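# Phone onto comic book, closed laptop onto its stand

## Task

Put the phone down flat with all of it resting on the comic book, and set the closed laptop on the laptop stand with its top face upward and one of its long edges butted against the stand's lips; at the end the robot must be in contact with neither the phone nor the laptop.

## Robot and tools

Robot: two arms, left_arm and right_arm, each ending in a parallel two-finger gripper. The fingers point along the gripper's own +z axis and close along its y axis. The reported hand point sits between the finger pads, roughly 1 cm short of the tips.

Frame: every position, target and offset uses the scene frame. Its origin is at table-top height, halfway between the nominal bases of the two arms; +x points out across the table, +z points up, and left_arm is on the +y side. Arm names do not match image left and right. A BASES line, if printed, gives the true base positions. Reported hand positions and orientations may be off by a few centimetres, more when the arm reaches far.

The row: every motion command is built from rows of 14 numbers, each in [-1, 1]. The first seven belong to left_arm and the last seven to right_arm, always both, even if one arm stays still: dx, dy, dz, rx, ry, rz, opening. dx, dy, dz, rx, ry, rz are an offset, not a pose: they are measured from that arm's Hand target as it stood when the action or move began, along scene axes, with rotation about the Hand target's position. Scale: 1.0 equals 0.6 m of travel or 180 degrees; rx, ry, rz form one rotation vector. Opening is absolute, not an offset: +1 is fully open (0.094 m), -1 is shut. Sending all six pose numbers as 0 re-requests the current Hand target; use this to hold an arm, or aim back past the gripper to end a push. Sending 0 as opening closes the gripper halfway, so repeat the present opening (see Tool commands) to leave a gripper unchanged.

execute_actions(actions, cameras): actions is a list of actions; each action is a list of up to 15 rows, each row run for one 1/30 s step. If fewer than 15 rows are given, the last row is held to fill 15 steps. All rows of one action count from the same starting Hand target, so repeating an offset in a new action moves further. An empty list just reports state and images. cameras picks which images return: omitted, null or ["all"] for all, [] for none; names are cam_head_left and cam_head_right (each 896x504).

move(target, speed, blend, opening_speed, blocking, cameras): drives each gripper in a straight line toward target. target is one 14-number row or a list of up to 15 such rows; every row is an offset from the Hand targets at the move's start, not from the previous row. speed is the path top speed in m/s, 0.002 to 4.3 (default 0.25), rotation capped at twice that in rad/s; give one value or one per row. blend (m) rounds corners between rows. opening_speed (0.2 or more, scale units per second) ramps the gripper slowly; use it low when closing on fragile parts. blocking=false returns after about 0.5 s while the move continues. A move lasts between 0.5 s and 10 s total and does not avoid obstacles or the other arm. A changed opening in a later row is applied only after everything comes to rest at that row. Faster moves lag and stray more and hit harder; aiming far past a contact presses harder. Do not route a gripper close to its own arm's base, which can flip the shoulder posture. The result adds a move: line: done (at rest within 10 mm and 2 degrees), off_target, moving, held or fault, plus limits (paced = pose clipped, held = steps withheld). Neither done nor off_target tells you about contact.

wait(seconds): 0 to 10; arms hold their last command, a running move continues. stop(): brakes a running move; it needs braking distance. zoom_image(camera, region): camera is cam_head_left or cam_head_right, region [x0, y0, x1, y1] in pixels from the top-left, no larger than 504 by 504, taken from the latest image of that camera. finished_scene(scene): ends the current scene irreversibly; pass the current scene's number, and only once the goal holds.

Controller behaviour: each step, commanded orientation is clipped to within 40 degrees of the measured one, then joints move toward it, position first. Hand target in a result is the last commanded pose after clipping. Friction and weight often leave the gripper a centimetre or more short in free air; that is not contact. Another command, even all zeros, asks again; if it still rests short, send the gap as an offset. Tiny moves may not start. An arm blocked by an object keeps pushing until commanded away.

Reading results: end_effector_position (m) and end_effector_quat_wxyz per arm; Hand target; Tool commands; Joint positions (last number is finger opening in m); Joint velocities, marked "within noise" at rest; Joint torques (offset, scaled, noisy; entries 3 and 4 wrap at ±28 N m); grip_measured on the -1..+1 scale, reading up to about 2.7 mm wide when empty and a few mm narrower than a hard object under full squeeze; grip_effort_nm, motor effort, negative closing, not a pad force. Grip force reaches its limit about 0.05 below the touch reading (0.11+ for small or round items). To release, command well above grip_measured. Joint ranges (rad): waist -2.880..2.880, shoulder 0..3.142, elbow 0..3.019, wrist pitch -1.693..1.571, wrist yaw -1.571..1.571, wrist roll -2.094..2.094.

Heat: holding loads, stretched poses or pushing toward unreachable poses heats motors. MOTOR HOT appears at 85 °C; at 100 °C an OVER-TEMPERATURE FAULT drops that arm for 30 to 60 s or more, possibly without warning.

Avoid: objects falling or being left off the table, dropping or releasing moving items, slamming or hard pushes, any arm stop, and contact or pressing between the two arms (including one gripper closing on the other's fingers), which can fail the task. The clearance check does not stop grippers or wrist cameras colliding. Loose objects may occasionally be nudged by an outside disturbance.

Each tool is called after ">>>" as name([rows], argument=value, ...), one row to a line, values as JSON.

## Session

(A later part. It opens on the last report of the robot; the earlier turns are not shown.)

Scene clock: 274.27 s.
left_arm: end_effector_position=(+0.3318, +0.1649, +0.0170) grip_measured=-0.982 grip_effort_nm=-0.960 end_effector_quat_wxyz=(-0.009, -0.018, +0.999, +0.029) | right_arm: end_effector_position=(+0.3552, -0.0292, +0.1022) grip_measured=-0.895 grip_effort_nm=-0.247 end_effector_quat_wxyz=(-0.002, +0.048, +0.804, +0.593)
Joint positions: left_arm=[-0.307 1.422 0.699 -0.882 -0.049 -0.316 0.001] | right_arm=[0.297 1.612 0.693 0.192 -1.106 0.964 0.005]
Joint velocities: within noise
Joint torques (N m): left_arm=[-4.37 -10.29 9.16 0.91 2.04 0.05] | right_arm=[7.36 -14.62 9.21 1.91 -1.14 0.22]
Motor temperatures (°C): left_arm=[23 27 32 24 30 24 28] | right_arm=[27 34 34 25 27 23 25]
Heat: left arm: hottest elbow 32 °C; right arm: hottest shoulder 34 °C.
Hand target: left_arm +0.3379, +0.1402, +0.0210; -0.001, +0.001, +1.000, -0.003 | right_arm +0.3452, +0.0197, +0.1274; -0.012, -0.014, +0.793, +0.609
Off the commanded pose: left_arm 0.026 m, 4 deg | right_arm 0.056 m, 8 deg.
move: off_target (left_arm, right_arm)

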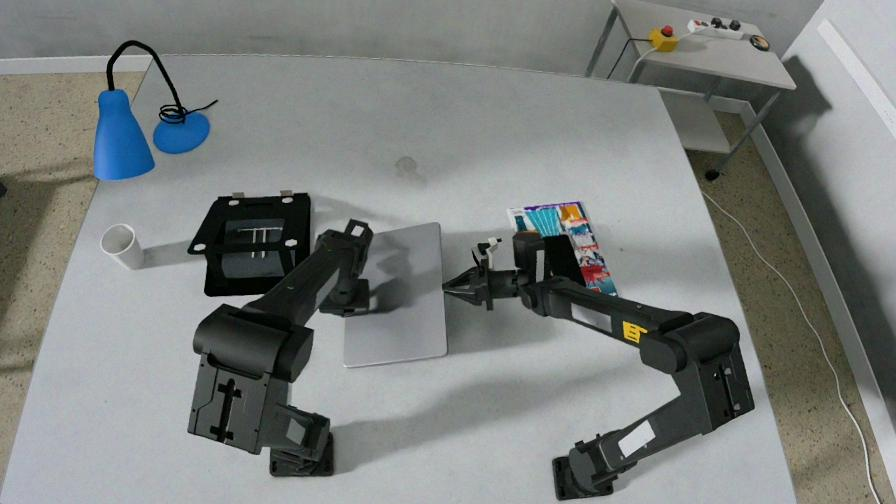

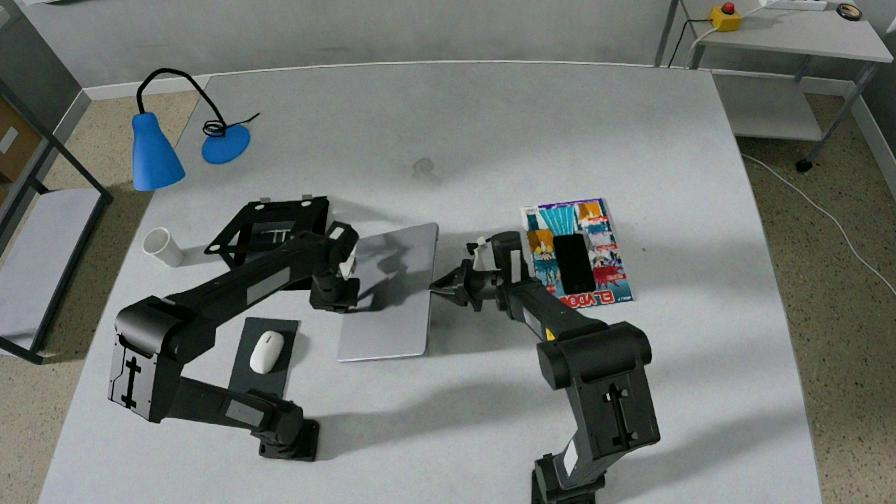

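>>> move([
  [0,0,0,0,0,0,-1,0,-0.01,-0.175,0,0,0,-0.9],
  [0,0,0,0,0,0,-1,0,-0.22,-0.16,0,0,0,-0.9],
  [0,0.06,0.02,0,0,0,-1,-0.05,-0.35,0.15,0,0,0,-0.9],
  [0,0.06,0.25,0,0,0,-1,-0.05,-0.35,0.15,0,0,0,-0.9],
], speed=0.08)

>>> zoom_image(camera="cam_head_left", region=[280, 200, 530, 400])

Scene clock: 310.10 s.
left_arm: end_effector_position=(+0.3158, +0.1769, +0.1434) grip_measured=-0.982 grip_effort_nm=-0.940 end_effector_quat_wxyz=(-0.034, +0.004, +0.999, +0.005) | right_arm: end_effector_position=(+0.2996, -0.1843, +0.2030) grip_measured=-0.899 grip_effort_nm=-0.085 end_effector_quat_wxyz=(-0.034, -0.003, +0.790, +0.612)
Joint positions: left_arm=[-0.252 1.196 0.879 -1.321 0.004 -0.215 0.001] | right_arm=[-0.125 1.496 0.925 -1.602 -1.263 -0.574 0.005]
Joint velocities: within noise
Joint torques (N m): left_arm=[-0.32 -10.11 15.88 -0.01 0.02 0.05] | right_arm=[-0.5 -12.51 9.85 -1.01 -0.41 0.01]
Motor temperatures (°C): left_arm=[23 27 32 24 34 24 28] | right_arm=[27 34 36 25 26 23 25]
Heat: left arm: hottest wrist yaw 34 °C; right arm: hottest elbow 36 °C.
Hand target: left_arm +0.3379, +0.1763, +0.1710; -0.001, +0.001, +1.000, -0.003 | right_arm +0.3152, -0.1904, +0.2174; -0.012, -0.014, +0.793, +0.609
Off the commanded pose: left_arm 0.035 m, 4 deg | right_arm 0.022 m, 3 deg.
move: off_target (left_arm, right_arm)

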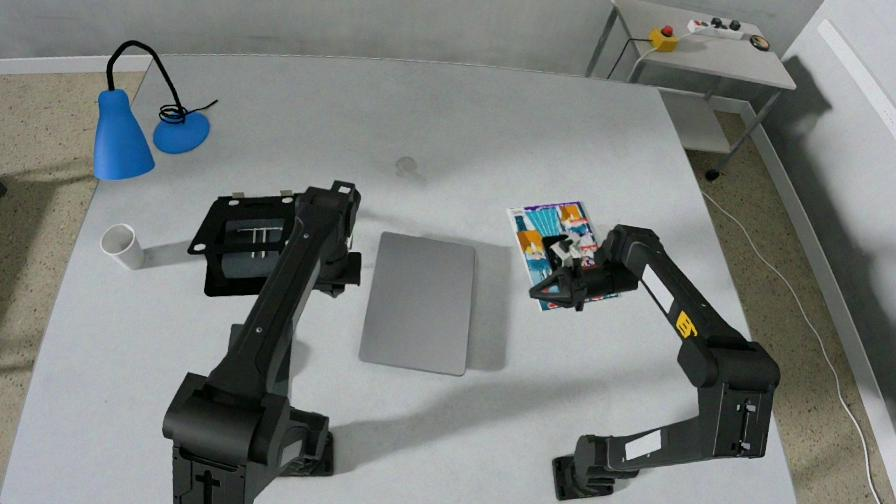

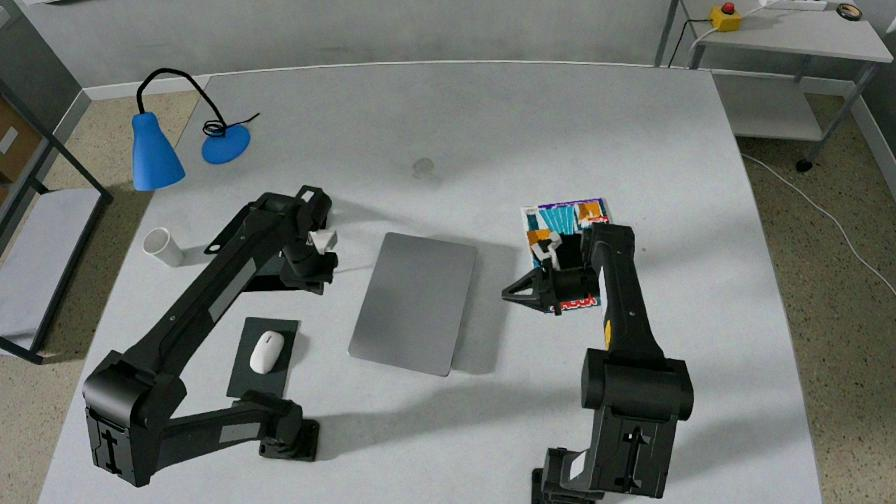

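Scaled by 2.016.

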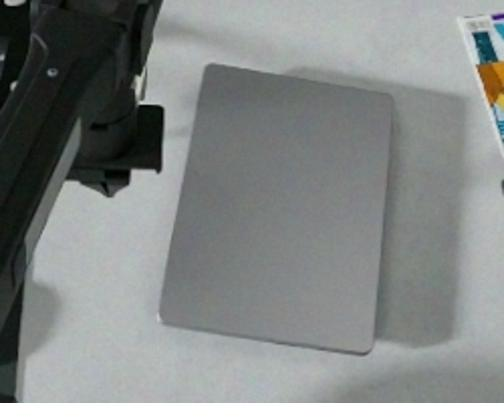

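>>> zoom_image(camera="cam_head_right", region=[340, 220, 520, 390])

>>> zoom_image(camera="cam_head_left", region=[340, 220, 520, 390])

Scaled by 2.800.

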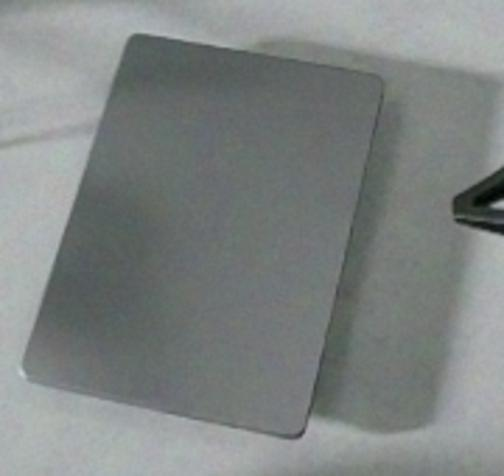

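Scaled by 2.800.

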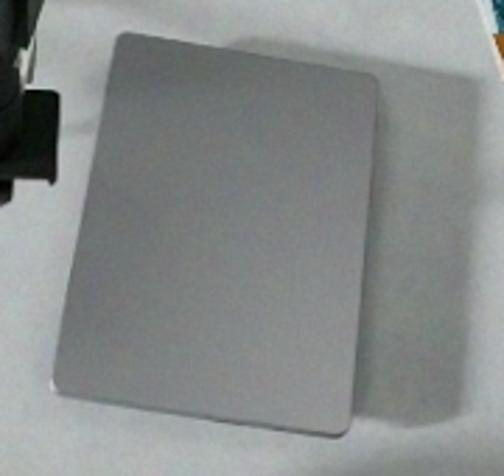

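>>> move([
  [0,0.0,0,0,0,0,-1,0.09,0.233,-0.1,-0.415,0,0,-1],
  [0,0.0,0,0,0,0,-1,0.09,0.233,-0.3,-0.415,0,0,-1],
], speed=0.12)

>>> zoom_image(camera="cam_head_left", region=[340, 220, 520, 390])

>>> zoom_image(camera="cam_head_right", region=[340, 220, 520, 390])

Scene clock: 325.87 s.
left_arm: end_effector_position=(+0.3157, +0.1769, +0.1434) grip_measured=-0.982 grip_effort_nm=-0.945 end_effector_quat_wxyz=(-0.034, +0.004, +0.999, +0.005) | right_arm: end_effector_position=(+0.3745, -0.0528, +0.0504) grip_measured=-0.991 grip_effort_nm=-0.491 end_effector_quat_wxyz=(-0.009, -0.003, +1.000, +0.010)
Joint positions: left_arm=[-0.252 1.196 0.879 -1.322 0.004 -0.215 0.001] | right_arm=[0.553 1.738 1.198 -1.037 -0.026 0.553 0]
Joint velocities: within noise
Joint torques (N m): left_arm=[-0.38 -9.82 15.95 -0.17 0 0.13] | right_arm=[1.14 -16.26 6.41 0.38 0.13 0.21]
Motor temperatures (°C): left_arm=[23 27 34 24 31 24 29] | right_arm=[27 34 37 25 26 23 25]
Heat: left arm: hottest elbow 34 °C; right arm: hottest elbow 37 °C.
Hand target: left_arm +0.3379, +0.1763, +0.1710; -0.001, +0.001, +1.000, -0.003 | right_arm +0.3693, -0.0505, +0.0376; -0.018, -0.004, +1.000, +0.003
Off the commanded pose: left_arm 0.035 m, 4 deg | right_arm 0.014 m, 1 deg.
move: off_target (left_arm, right_arm)

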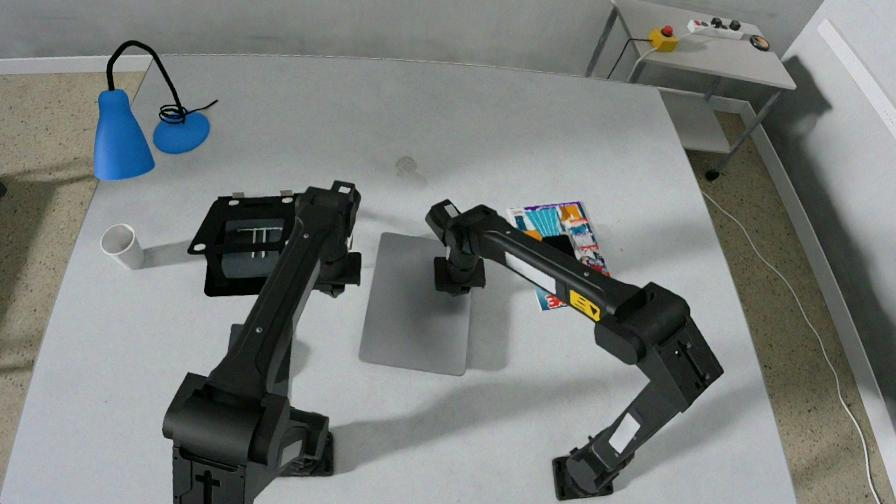

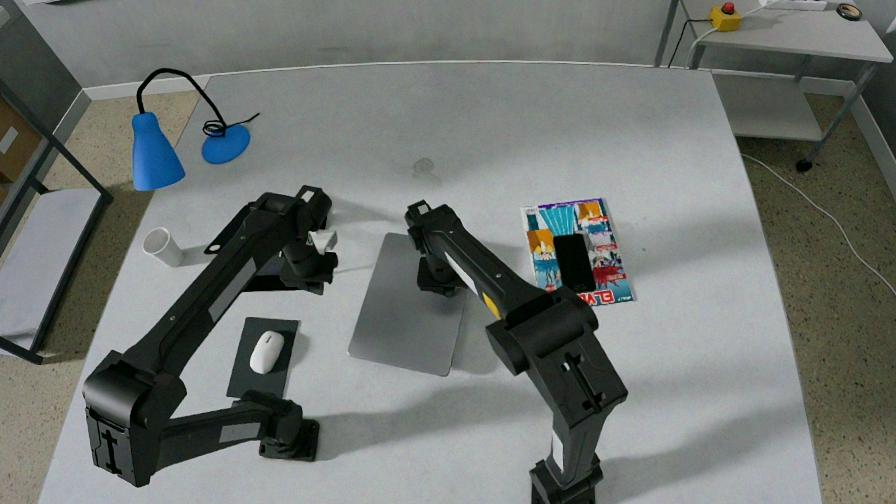

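Scaled by 2.800.

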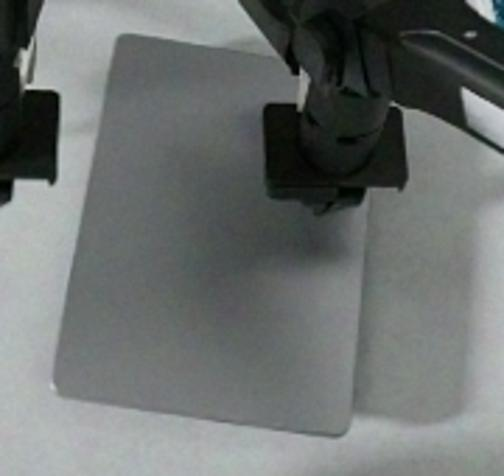

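Scaled by 2.800.

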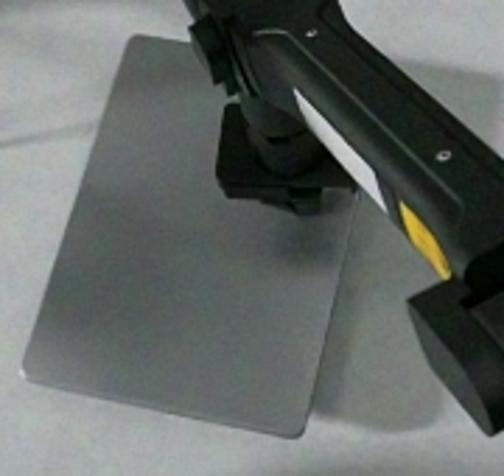

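Maybe touching (tips ~z .04). Press further gently.

>>> move([
  [0,0.0,0,0,0,0,-1,0,0,-0.05,0,0,0,-1],
], speed=0.04)

>>> zoom_image(camera="cam_head_left", region=[340, 220, 520, 390])

Scene clock: 328.80 s.
left_arm: end_effector_position=(+0.3157, +0.1769, +0.1434) grip_measured=-0.982 grip_effort_nm=-0.945 end_effector_quat_wxyz=(-0.034, +0.004, +0.999, +0.005) | right_arm: end_effector_position=(+0.3775, -0.0515, +0.0381) grip_measured=-0.991 grip_effort_nm=-0.491 end_effector_quat_wxyz=(+0.000, -0.003, +1.000, +0.013)
Joint positions: left_arm=[-0.252 1.196 0.879 -1.322 0.004 -0.215 0.001] | right_arm=[0.553 1.752 1.18 -0.985 -0.023 0.553 0]
Joint velocities: within noise
Joint torques (N m): left_arm=[-1.26 -10.29 16.05 -0.2 0.03 0.09] | right_arm=[1.14 -13.68 5.56 1.18 0.04 0.22]
Motor temperatures (°C): left_arm=[23 27 34 24 31 24 29] | right_arm=[27 34 37 25 25 23 25]
Heat: left arm: hottest elbow 34 °C; right arm: hottest elbow 37 °C.
Hand target: left_arm +0.3379, +0.1763, +0.1710; -0.001, +0.001, +1.000, -0.003 | right_arm +0.3694, -0.0506, +0.0075; -0.018, -0.004, +1.000, +0.003
Off the commanded pose: left_arm 0.035 m, 4 deg | right_arm 0.032 m, 2 deg.
move: off_target (left_arm, right_arm)

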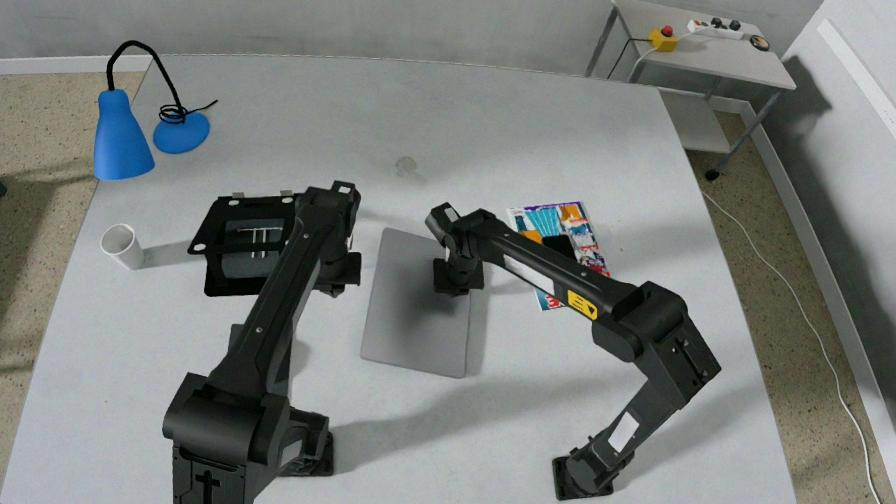

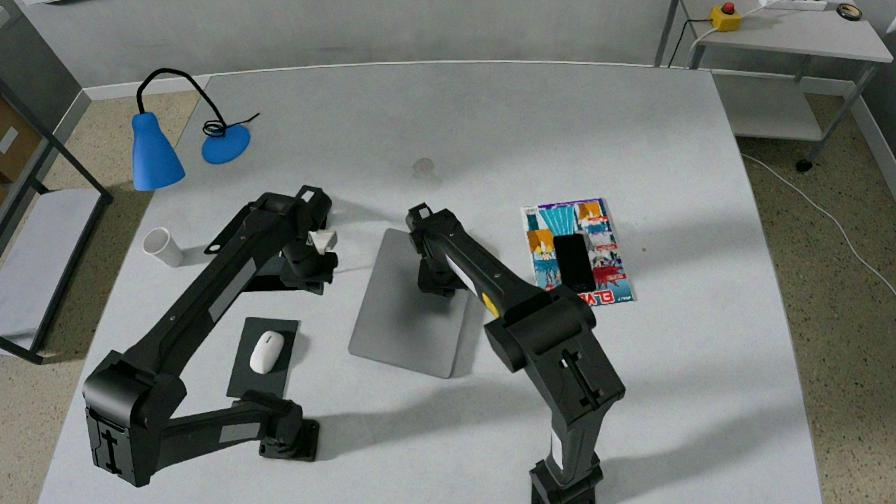

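Scaled by 2.800.

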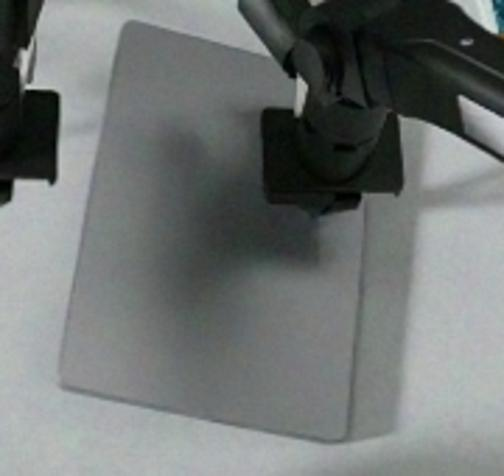

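>>> move([
  [0,0.0,0,0,0,0,-1,0,0,0.2,0,0,0,-1],
  [0,0.0,0,0,0,0,-1,-0.1,-0.3,0.25,0,0,0,-1],
], speed=0.12)

>>> zoom_image(camera="cam_head_left", region=[340, 220, 520, 390])

>>> zoom_image(camera="cam_head_right", region=[340, 220, 520, 390])

Scene clock: 336.37 s.
left_arm: end_effector_position=(+0.3157, +0.1769, +0.1434) grip_measured=-0.982 grip_effort_nm=-0.945 end_effector_quat_wxyz=(-0.034, +0.004, +0.999, +0.005) | right_arm: end_effector_position=(+0.3163, -0.2255, +0.1579) grip_measured=-0.991 grip_effort_nm=-0.496 end_effector_quat_wxyz=(-0.013, -0.004, +1.000, +0.005)
Joint positions: left_arm=[-0.252 1.196 0.879 -1.322 0.004 -0.215 0.001] | right_arm=[0.227 1.324 1.03 -1.3 -0.015 0.223 0]
Joint velocities: within noise
Joint torques (N m): left_arm=[-0.56 -9.7 16.01 -0.2 0.05 0.07] | right_arm=[-0.09 -12.86 6.94 -0.23 0.07 0.12]
Motor temperatures (°C): left_arm=[23 27 35 24 30 24 29] | right_arm=[27 34 36 25 25 23 25]
Heat: left arm: hottest elbow 35 °C; right arm: hottest elbow 36 °C.
Hand target: left_arm +0.3379, +0.1763, +0.1710; -0.001, +0.001, +1.000, -0.003 | right_arm +0.3094, -0.2306, +0.1575; -0.018, -0.004, +1.000, +0.003
Off the commanded pose: left_arm 0.035 m, 4 deg | right_arm 0.009 m, 1 deg.
move: off_target (left_arm)

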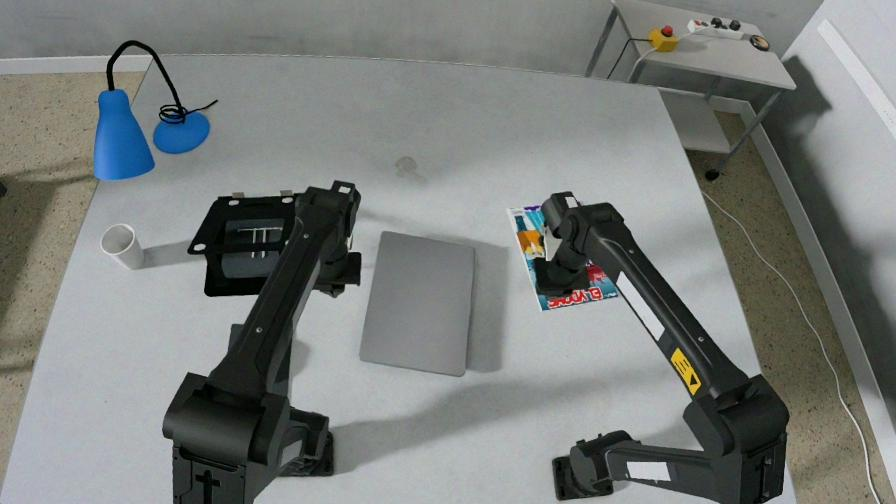

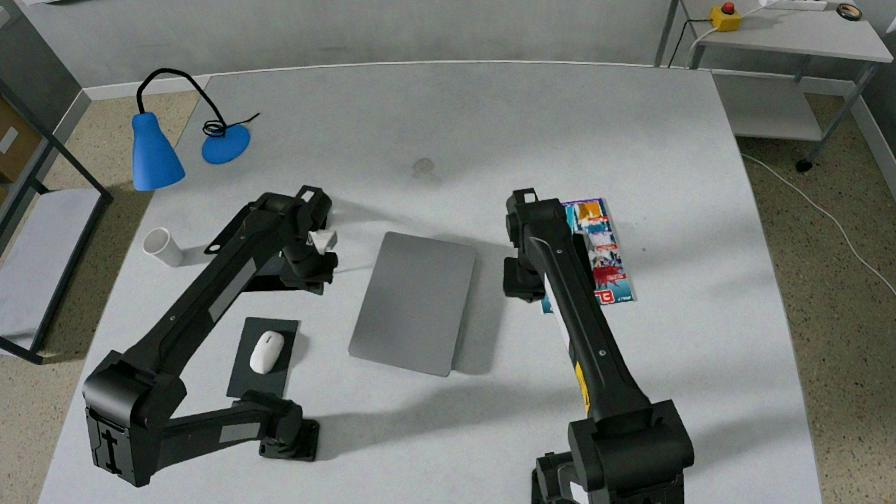

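Scaled by 2.800.

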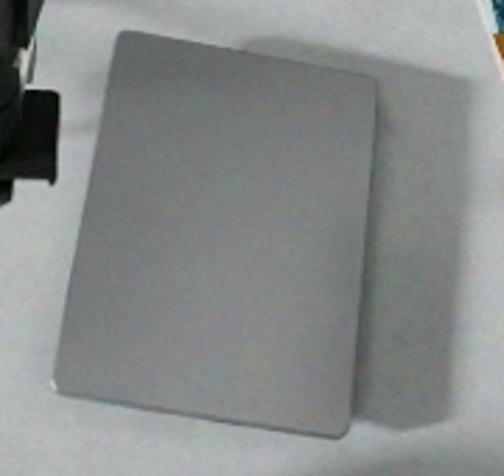

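Scaled by 2.800.

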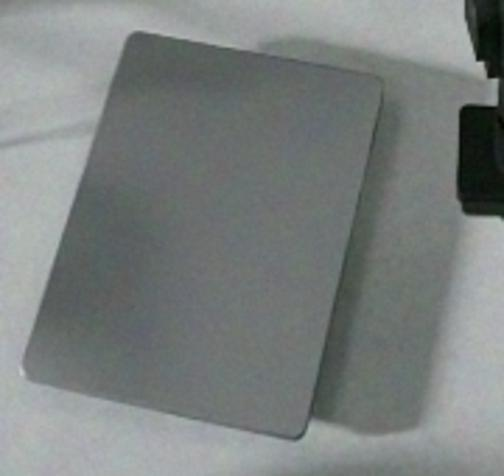

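>>> move([
  [0,0.1,0,0,0,0,-1,0.1,0.08,-0.05,0.44,0,0,-0.15],
  [0,0.1,0,0,0,0,-1,0.1,0.14,-0.21,0.44,0,0,-0.15],
], speed=0.12)

>>> zoom_image(camera="cam_head_left", region=[400, 220, 580, 390])

>>> zoom_image(camera="cam_head_right", region=[400, 220, 580, 390])

Scene clock: 359.10 s.
left_arm: end_effector_position=(+0.3216, +0.2324, +0.1471) grip_measured=-0.982 grip_effort_nm=-0.945 end_effector_quat_wxyz=(-0.030, +0.004, +1.000, -0.001) | right_arm: end_effector_position=(+0.3775, -0.1522, +0.0390) grip_measured=-0.151 grip_effort_nm=0.066 end_effector_quat_wxyz=(+0.001, -0.018, +0.767, +0.642)
Joint positions: left_arm=[-0.06 1.183 0.879 -1.327 0.004 -0.023 0.001] | right_arm=[-0.033 1.936 0.946 -0.851 -1.386 -0.301 0.04]
Joint velocities: within noise
Joint torques (N m): left_arm=[-0.91 -10.17 14.79 -0.01 0.01 0.15] | right_arm=[1.38 -16.26 3.1 0.29 -0.41 0.19]
Motor temperatures (°C): left_arm=[23 27 36 24 29 24 29] | right_arm=[27 34 35 25 25 23 25]
Heat: left arm: hottest elbow 36 °C; right arm: hottest elbow 35 °C.
Hand target: left_arm +0.3379, +0.2362, +0.1710; -0.001, +0.001, +1.000, -0.003 | right_arm +0.3693, -0.1467, +0.0315; -0.011, -0.014, +0.768, +0.640
Off the commanded pose: left_arm 0.029 m, 3 deg | right_arm 0.012 m, 2 deg.
move: off_target (left_arm, right_arm)

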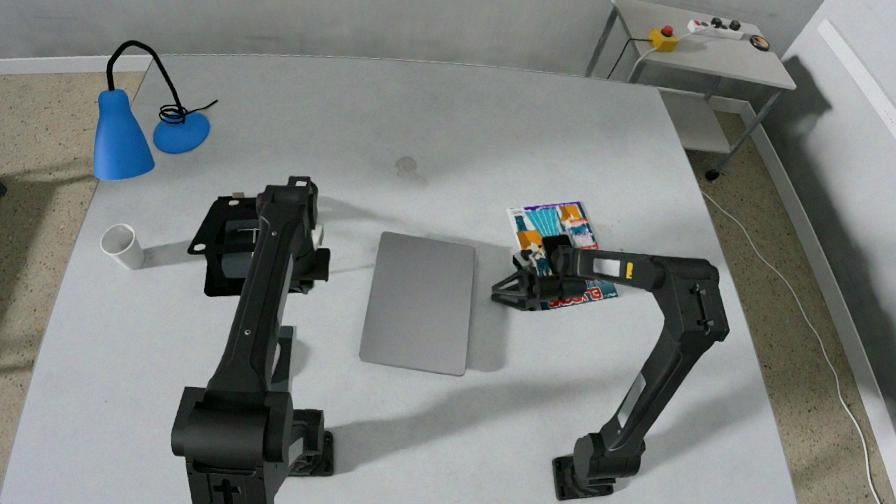

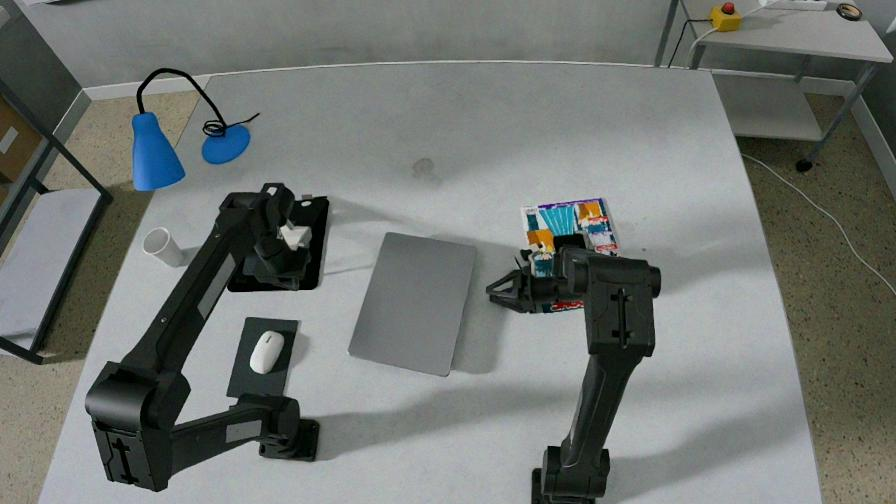

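Scaled by 2.800.

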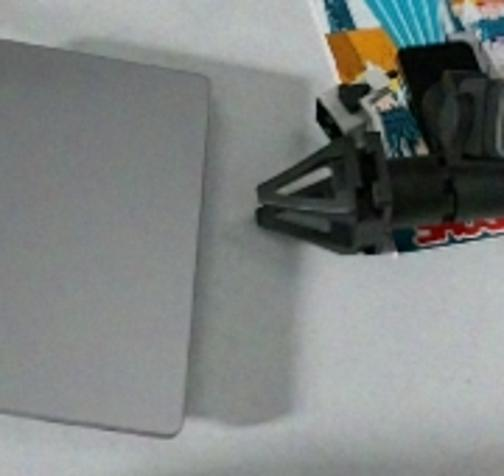

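Scaled by 2.800.

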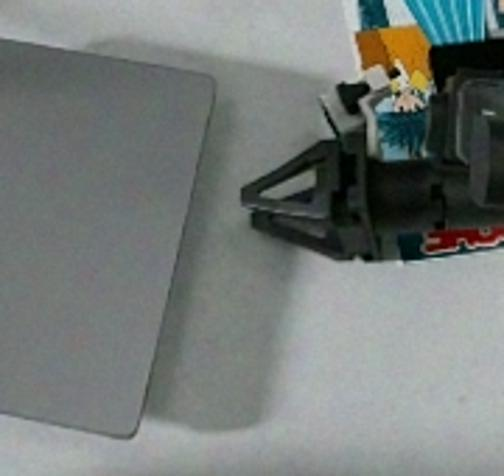

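>>> move([
  [0,0,0,0,0,0,-1,0,0.145,-0.005,0,0,-0.05,-0.15],
], speed=0.08)

>>> zoom_image(camera="cam_head_left", region=[340, 220, 520, 390])

>>> zoom_image(camera="cam_head_right", region=[340, 220, 520, 390])

Scene clock: 364.77 s.
left_arm: end_effector_position=(+0.3215, +0.2324, +0.1477) grip_measured=-0.982 grip_effort_nm=-0.940 end_effector_quat_wxyz=(-0.029, +0.004, +1.000, -0.001) | right_arm: end_effector_position=(+0.3780, -0.0637, +0.0406) grip_measured=-0.151 grip_effort_nm=0.051 end_effector_quat_wxyz=(+0.053, +0.040, +0.765, +0.640)
Joint positions: left_arm=[-0.06 1.181 0.879 -1.327 0.004 -0.023 0.001] | right_arm=[0.196 1.893 0.643 0.757 -1.193 1.079 0.04]
Joint velocities: within noise
Joint torques (N m): left_arm=[-1.2 -9.99 14.69 -0.12 0.07 0.1] | right_arm=[1.32 -13.33 2.8 1.85 -0.18 0.19]
Motor temperatures (°C): left_arm=[23 27 37 24 29 24 29] | right_arm=[27 34 35 25 25 23 25]
Heat: left arm: hottest elbow 37 °C; right arm: hottest elbow 35 °C.
Hand target: left_arm +0.3379, +0.2362, +0.1709; -0.001, +0.001, +1.000, -0.003 | right_arm +0.3693, -0.0596, +0.0285; +0.039, +0.046, +0.767, +0.639
Off the commanded pose: left_arm 0.029 m, 3 deg | right_arm 0.015 m, 2 deg.
move: off_target (left_arm, right_arm)

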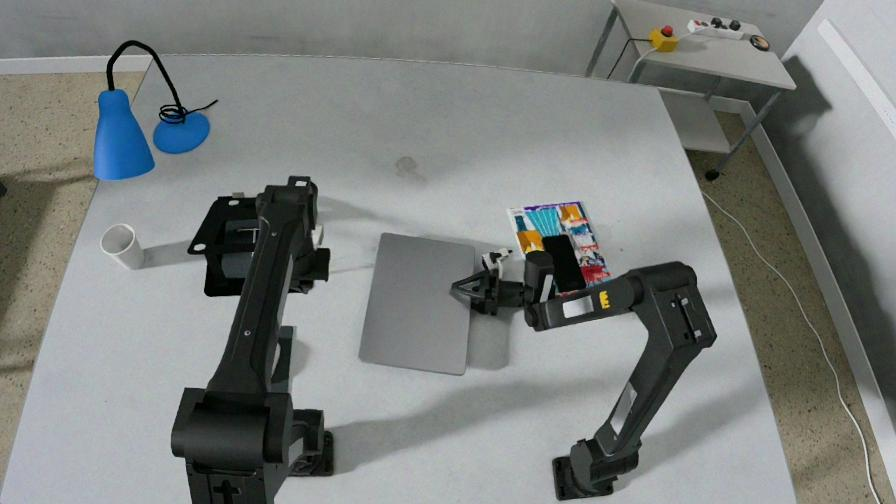

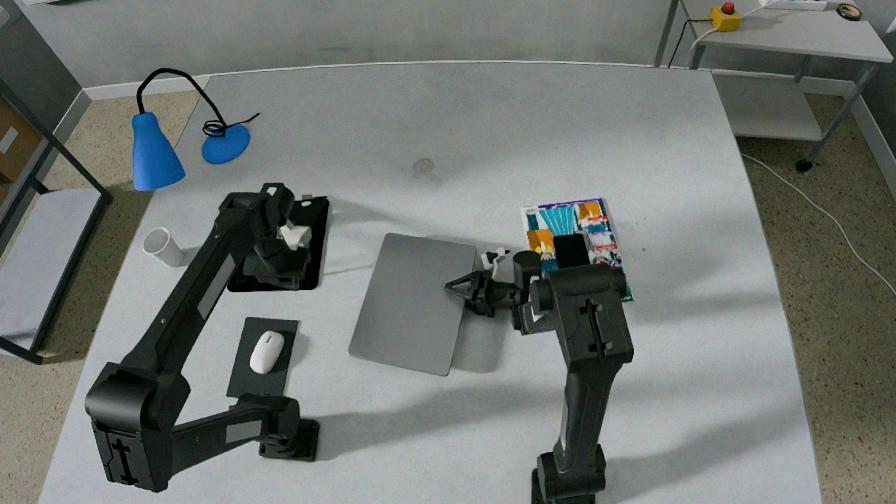

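Scaled by 2.800.

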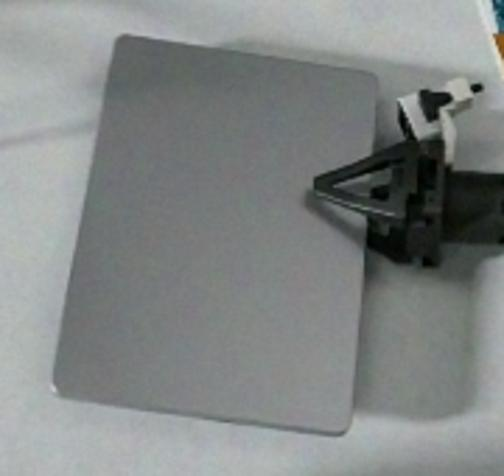

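Scaled by 2.800.

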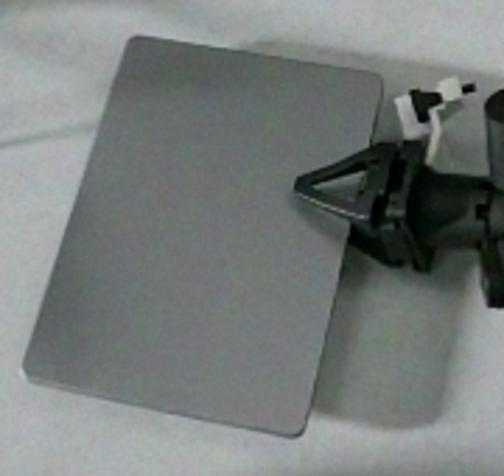

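>>> move([
  [0,0,0,0,0,0,-1,0,0,0.01,0,0,0,-1],
  [0,0,0,0,0,0,-1,0,0,0.16,0,0,0,-1],
], speed=0.1, opening_speed=0.4)

>>> zoom_image(camera="cam_head_left", region=[330, 200, 530, 390])

>>> zoom_image(camera="cam_head_right", region=[330, 200, 530, 390])

Scene clock: 371.20 s.
left_arm: end_effector_position=(+0.3215, +0.2324, +0.1477) grip_measured=-0.982 grip_effort_nm=-0.940 end_effector_quat_wxyz=(-0.029, +0.004, +1.000, -0.001) | right_arm: end_effector_position=(+0.3637, -0.0682, +0.0740) grip_measured=-0.661 grip_effort_nm=-1.038 end_effector_quat_wxyz=(+0.030, +0.073, +0.786, +0.613)
Joint positions: left_arm=[-0.06 1.181 0.879 -1.327 0.004 -0.023 0.001] | right_arm=[0.2 1.699 0.618 0.441 -1.147 1.019 0.016]
Joint velocities: within noise
Joint torques (N m): left_arm=[-0.26 -9.7 14.69 -0.14 0.08 0.09] | right_arm=[1.2 -20.89 6.56 1.43 -1.86 0.63]
Motor temperatures (°C): left_arm=[23 27 37 24 29 24 29] | right_arm=[27 34 34 25 25 23 25]
Heat: left arm: hottest elbow 37 °C; right arm: hottest shoulder 34 °C.
Hand target: left_arm +0.3379, +0.2362, +0.1709; -0.001, +0.001, +1.000, -0.003 | right_arm +0.3694, -0.0596, +0.1245; +0.039, +0.046, +0.767, +0.639
Off the commanded pose: left_arm 0.029 m, 3 deg | right_arm 0.052 m, 5 deg.
move: off_target (left_arm, right_arm)

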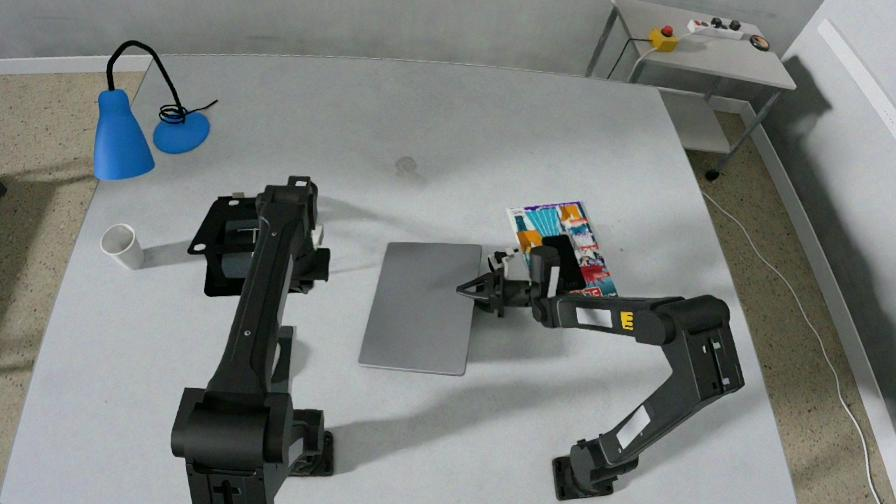

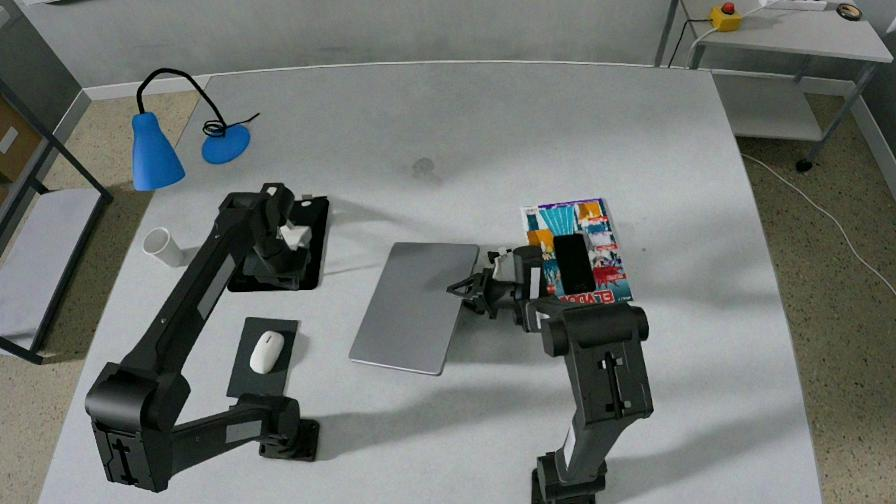

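Scaled by 2.520.

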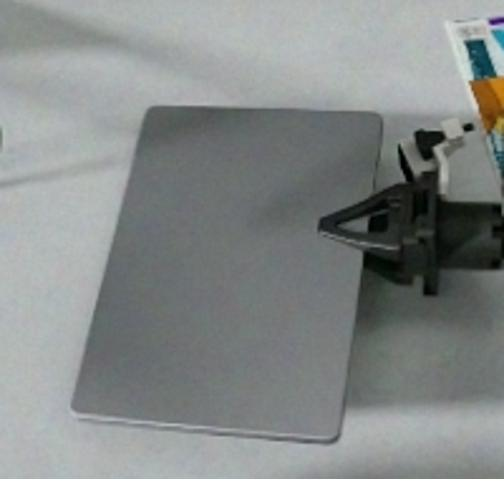

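Scaled by 2.520.

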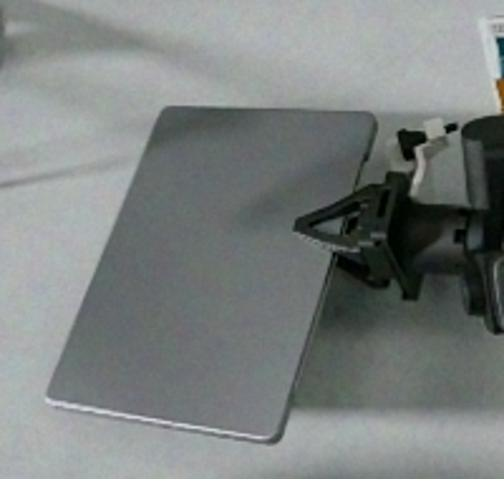

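>>> move([
  [0,0,0,0,0,0,-1,-0.04,0.05,0.18,-0.02,0,0,-1],
], speed=0.1)

>>> zoom_image(camera="cam_head_left", region=[300, 200, 530, 390])

>>> zoom_image(camera="cam_head_right", region=[300, 200, 530, 390])

Scene clock: 376.27 s.
left_arm: end_effector_position=(+0.3215, +0.2324, +0.1477) grip_measured=-0.982 grip_effort_nm=-0.945 end_effector_quat_wxyz=(-0.029, +0.004, +1.000, -0.001) | right_arm: end_effector_position=(+0.3181, -0.0478, +0.1414) grip_measured=-0.660 grip_effort_nm=-1.038 end_effector_quat_wxyz=(-0.011, +0.107, +0.818, +0.565)
Joint positions: left_arm=[-0.06 1.181 0.879 -1.327 0.004 -0.023 0.001] | right_arm=[0.297 1.367 0.618 -0.019 -1.024 1.031 0.016]
Joint velocities: within noise
Joint torques (N m): left_arm=[-0.03 -9.23 14.79 -0.23 0.08 0.1] | right_arm=[1.08 -18.49 14.17 1.89 -2.25 0.4]
Motor temperatures (°C): left_arm=[23 27 37 24 29 24 29] | right_arm=[27 35 34 25 27 23 26]
Heat: left arm: hottest elbow 37 °C; right arm: hottest shoulder 35 °C.
Hand target: left_arm +0.3379, +0.2362, +0.1709; -0.001, +0.001, +1.000, -0.003 | right_arm +0.3453, -0.0296, +0.2326; +0.040, +0.045, +0.787, +0.614
Off the commanded pose: left_arm 0.029 m, 3 deg | right_arm 0.097 m, 11 deg.
move: off_target (left_arm, right_arm)

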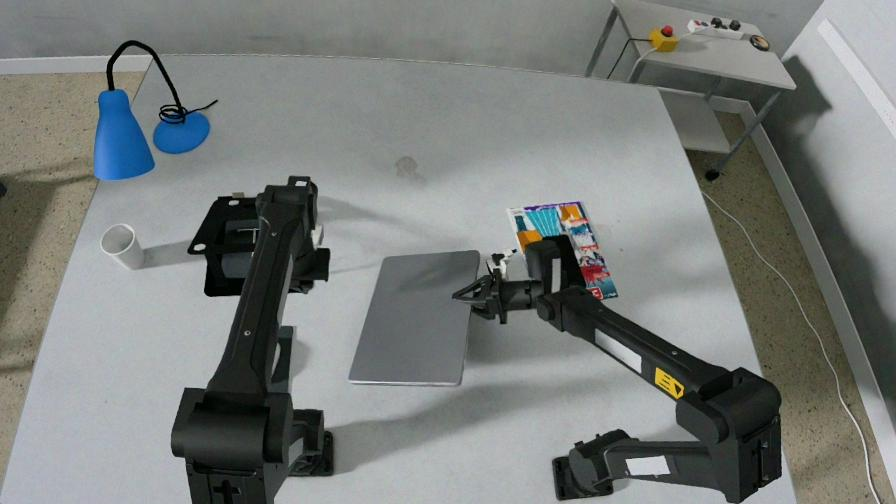

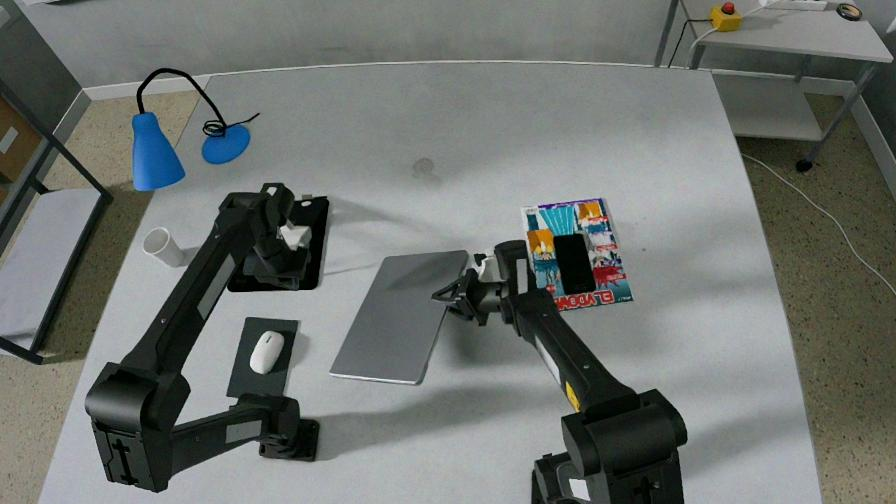

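Scaled by 2.191.

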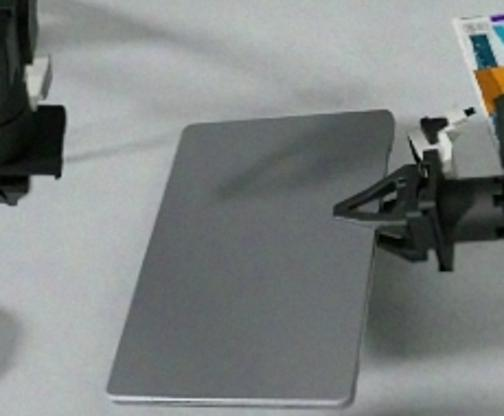

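Scaled by 2.191.

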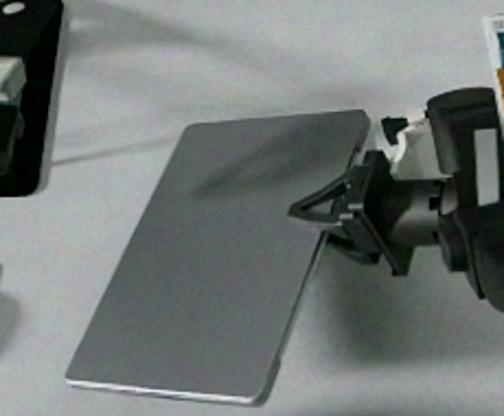

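>>> move([
  [0,0,0,0,0,0,-1,0.02,-0.1,-0.05,0,0,0,-1],
  [0,0,0,0,0,0,-1,0.02,-0.22,-0.1,0,0,0,-1],
  [0,0,0,0,0,0,-1,0.02,-0.22,-0.32,0.02,0,0,-1],
], speed=0.08)

>>> zoom_image(camera="cam_head_left", region=[330, 200, 560, 390])

>>> zoom_image(camera="cam_head_right", region=[330, 200, 560, 390])

Scene clock: 389.13 s.
left_arm: end_effector_position=(+0.3215, +0.2325, +0.1477) grip_measured=-0.982 grip_effort_nm=-0.945 end_effector_quat_wxyz=(-0.029, +0.004, +1.000, -0.001) | right_arm: end_effector_position=(+0.3364, -0.1577, +0.0504) grip_measured=-0.660 grip_effort_nm=-1.043 end_effector_quat_wxyz=(+0.037, +0.023, +0.754, +0.655)
Joint positions: left_arm=[-0.06 1.181 0.879 -1.327 0.004 -0.023 0.001] | right_arm=[-0.055 1.769 0.656 -0.197 -1.427 0.237 0.016]
Joint velocities: within noise
Joint torques (N m): left_arm=[-0.03 -9.41 14.91 -0.4 0.04 0.09] | right_arm=[0.03 -11.46 6.99 0.8 1.01 0.55]
Motor temperatures (°C): left_arm=[23 27 37 24 29 24 29] | right_arm=[27 35 36 25 32 23 26]
Heat: left arm: hottest elbow 37 °C; right arm: hottest elbow 36 °C.
Hand target: left_arm +0.3379, +0.2363, +0.1709; -0.001, +0.001, +1.000, -0.003 | right_arm +0.3574, -0.1617, +0.0405; +0.039, +0.046, +0.767, +0.639
Off the commanded pose: left_arm 0.029 m, 3 deg | right_arm 0.023 m, 4 deg.
move: off_target (left_arm, right_arm)

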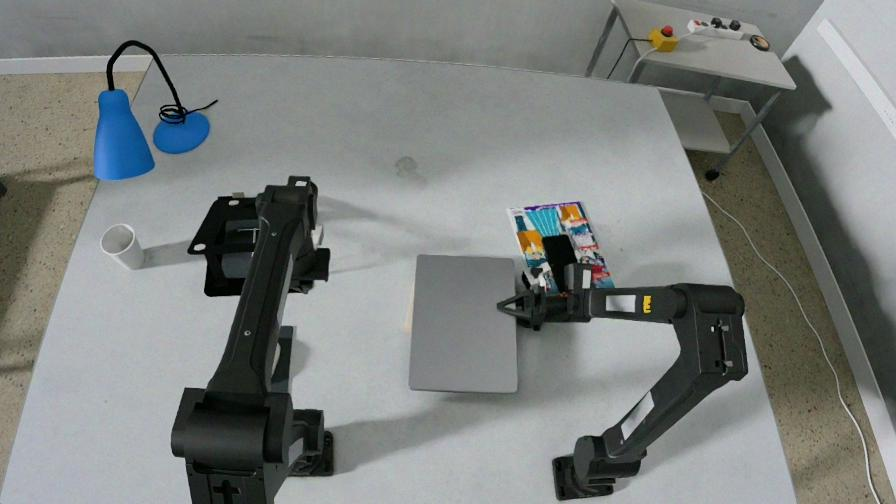

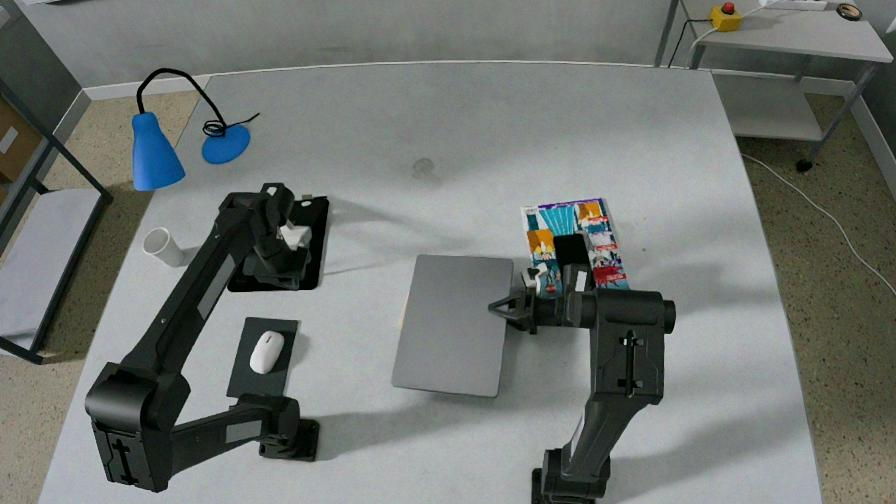

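Scaled by 2.191.

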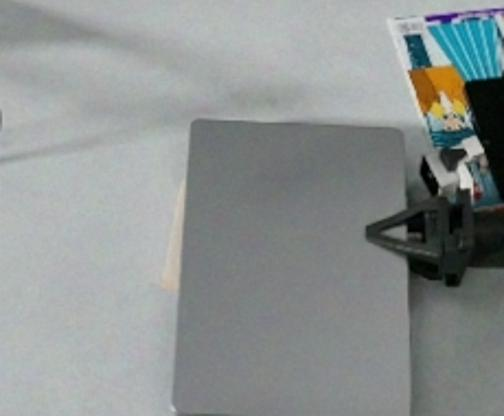

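Scaled by 2.191.

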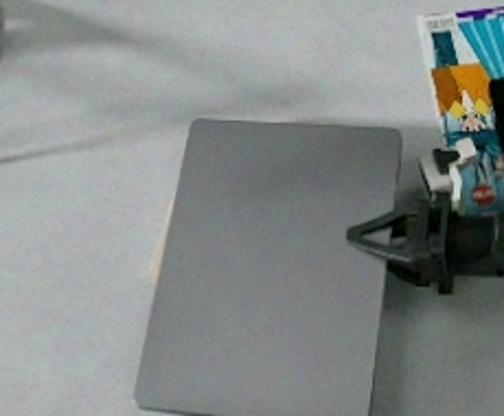

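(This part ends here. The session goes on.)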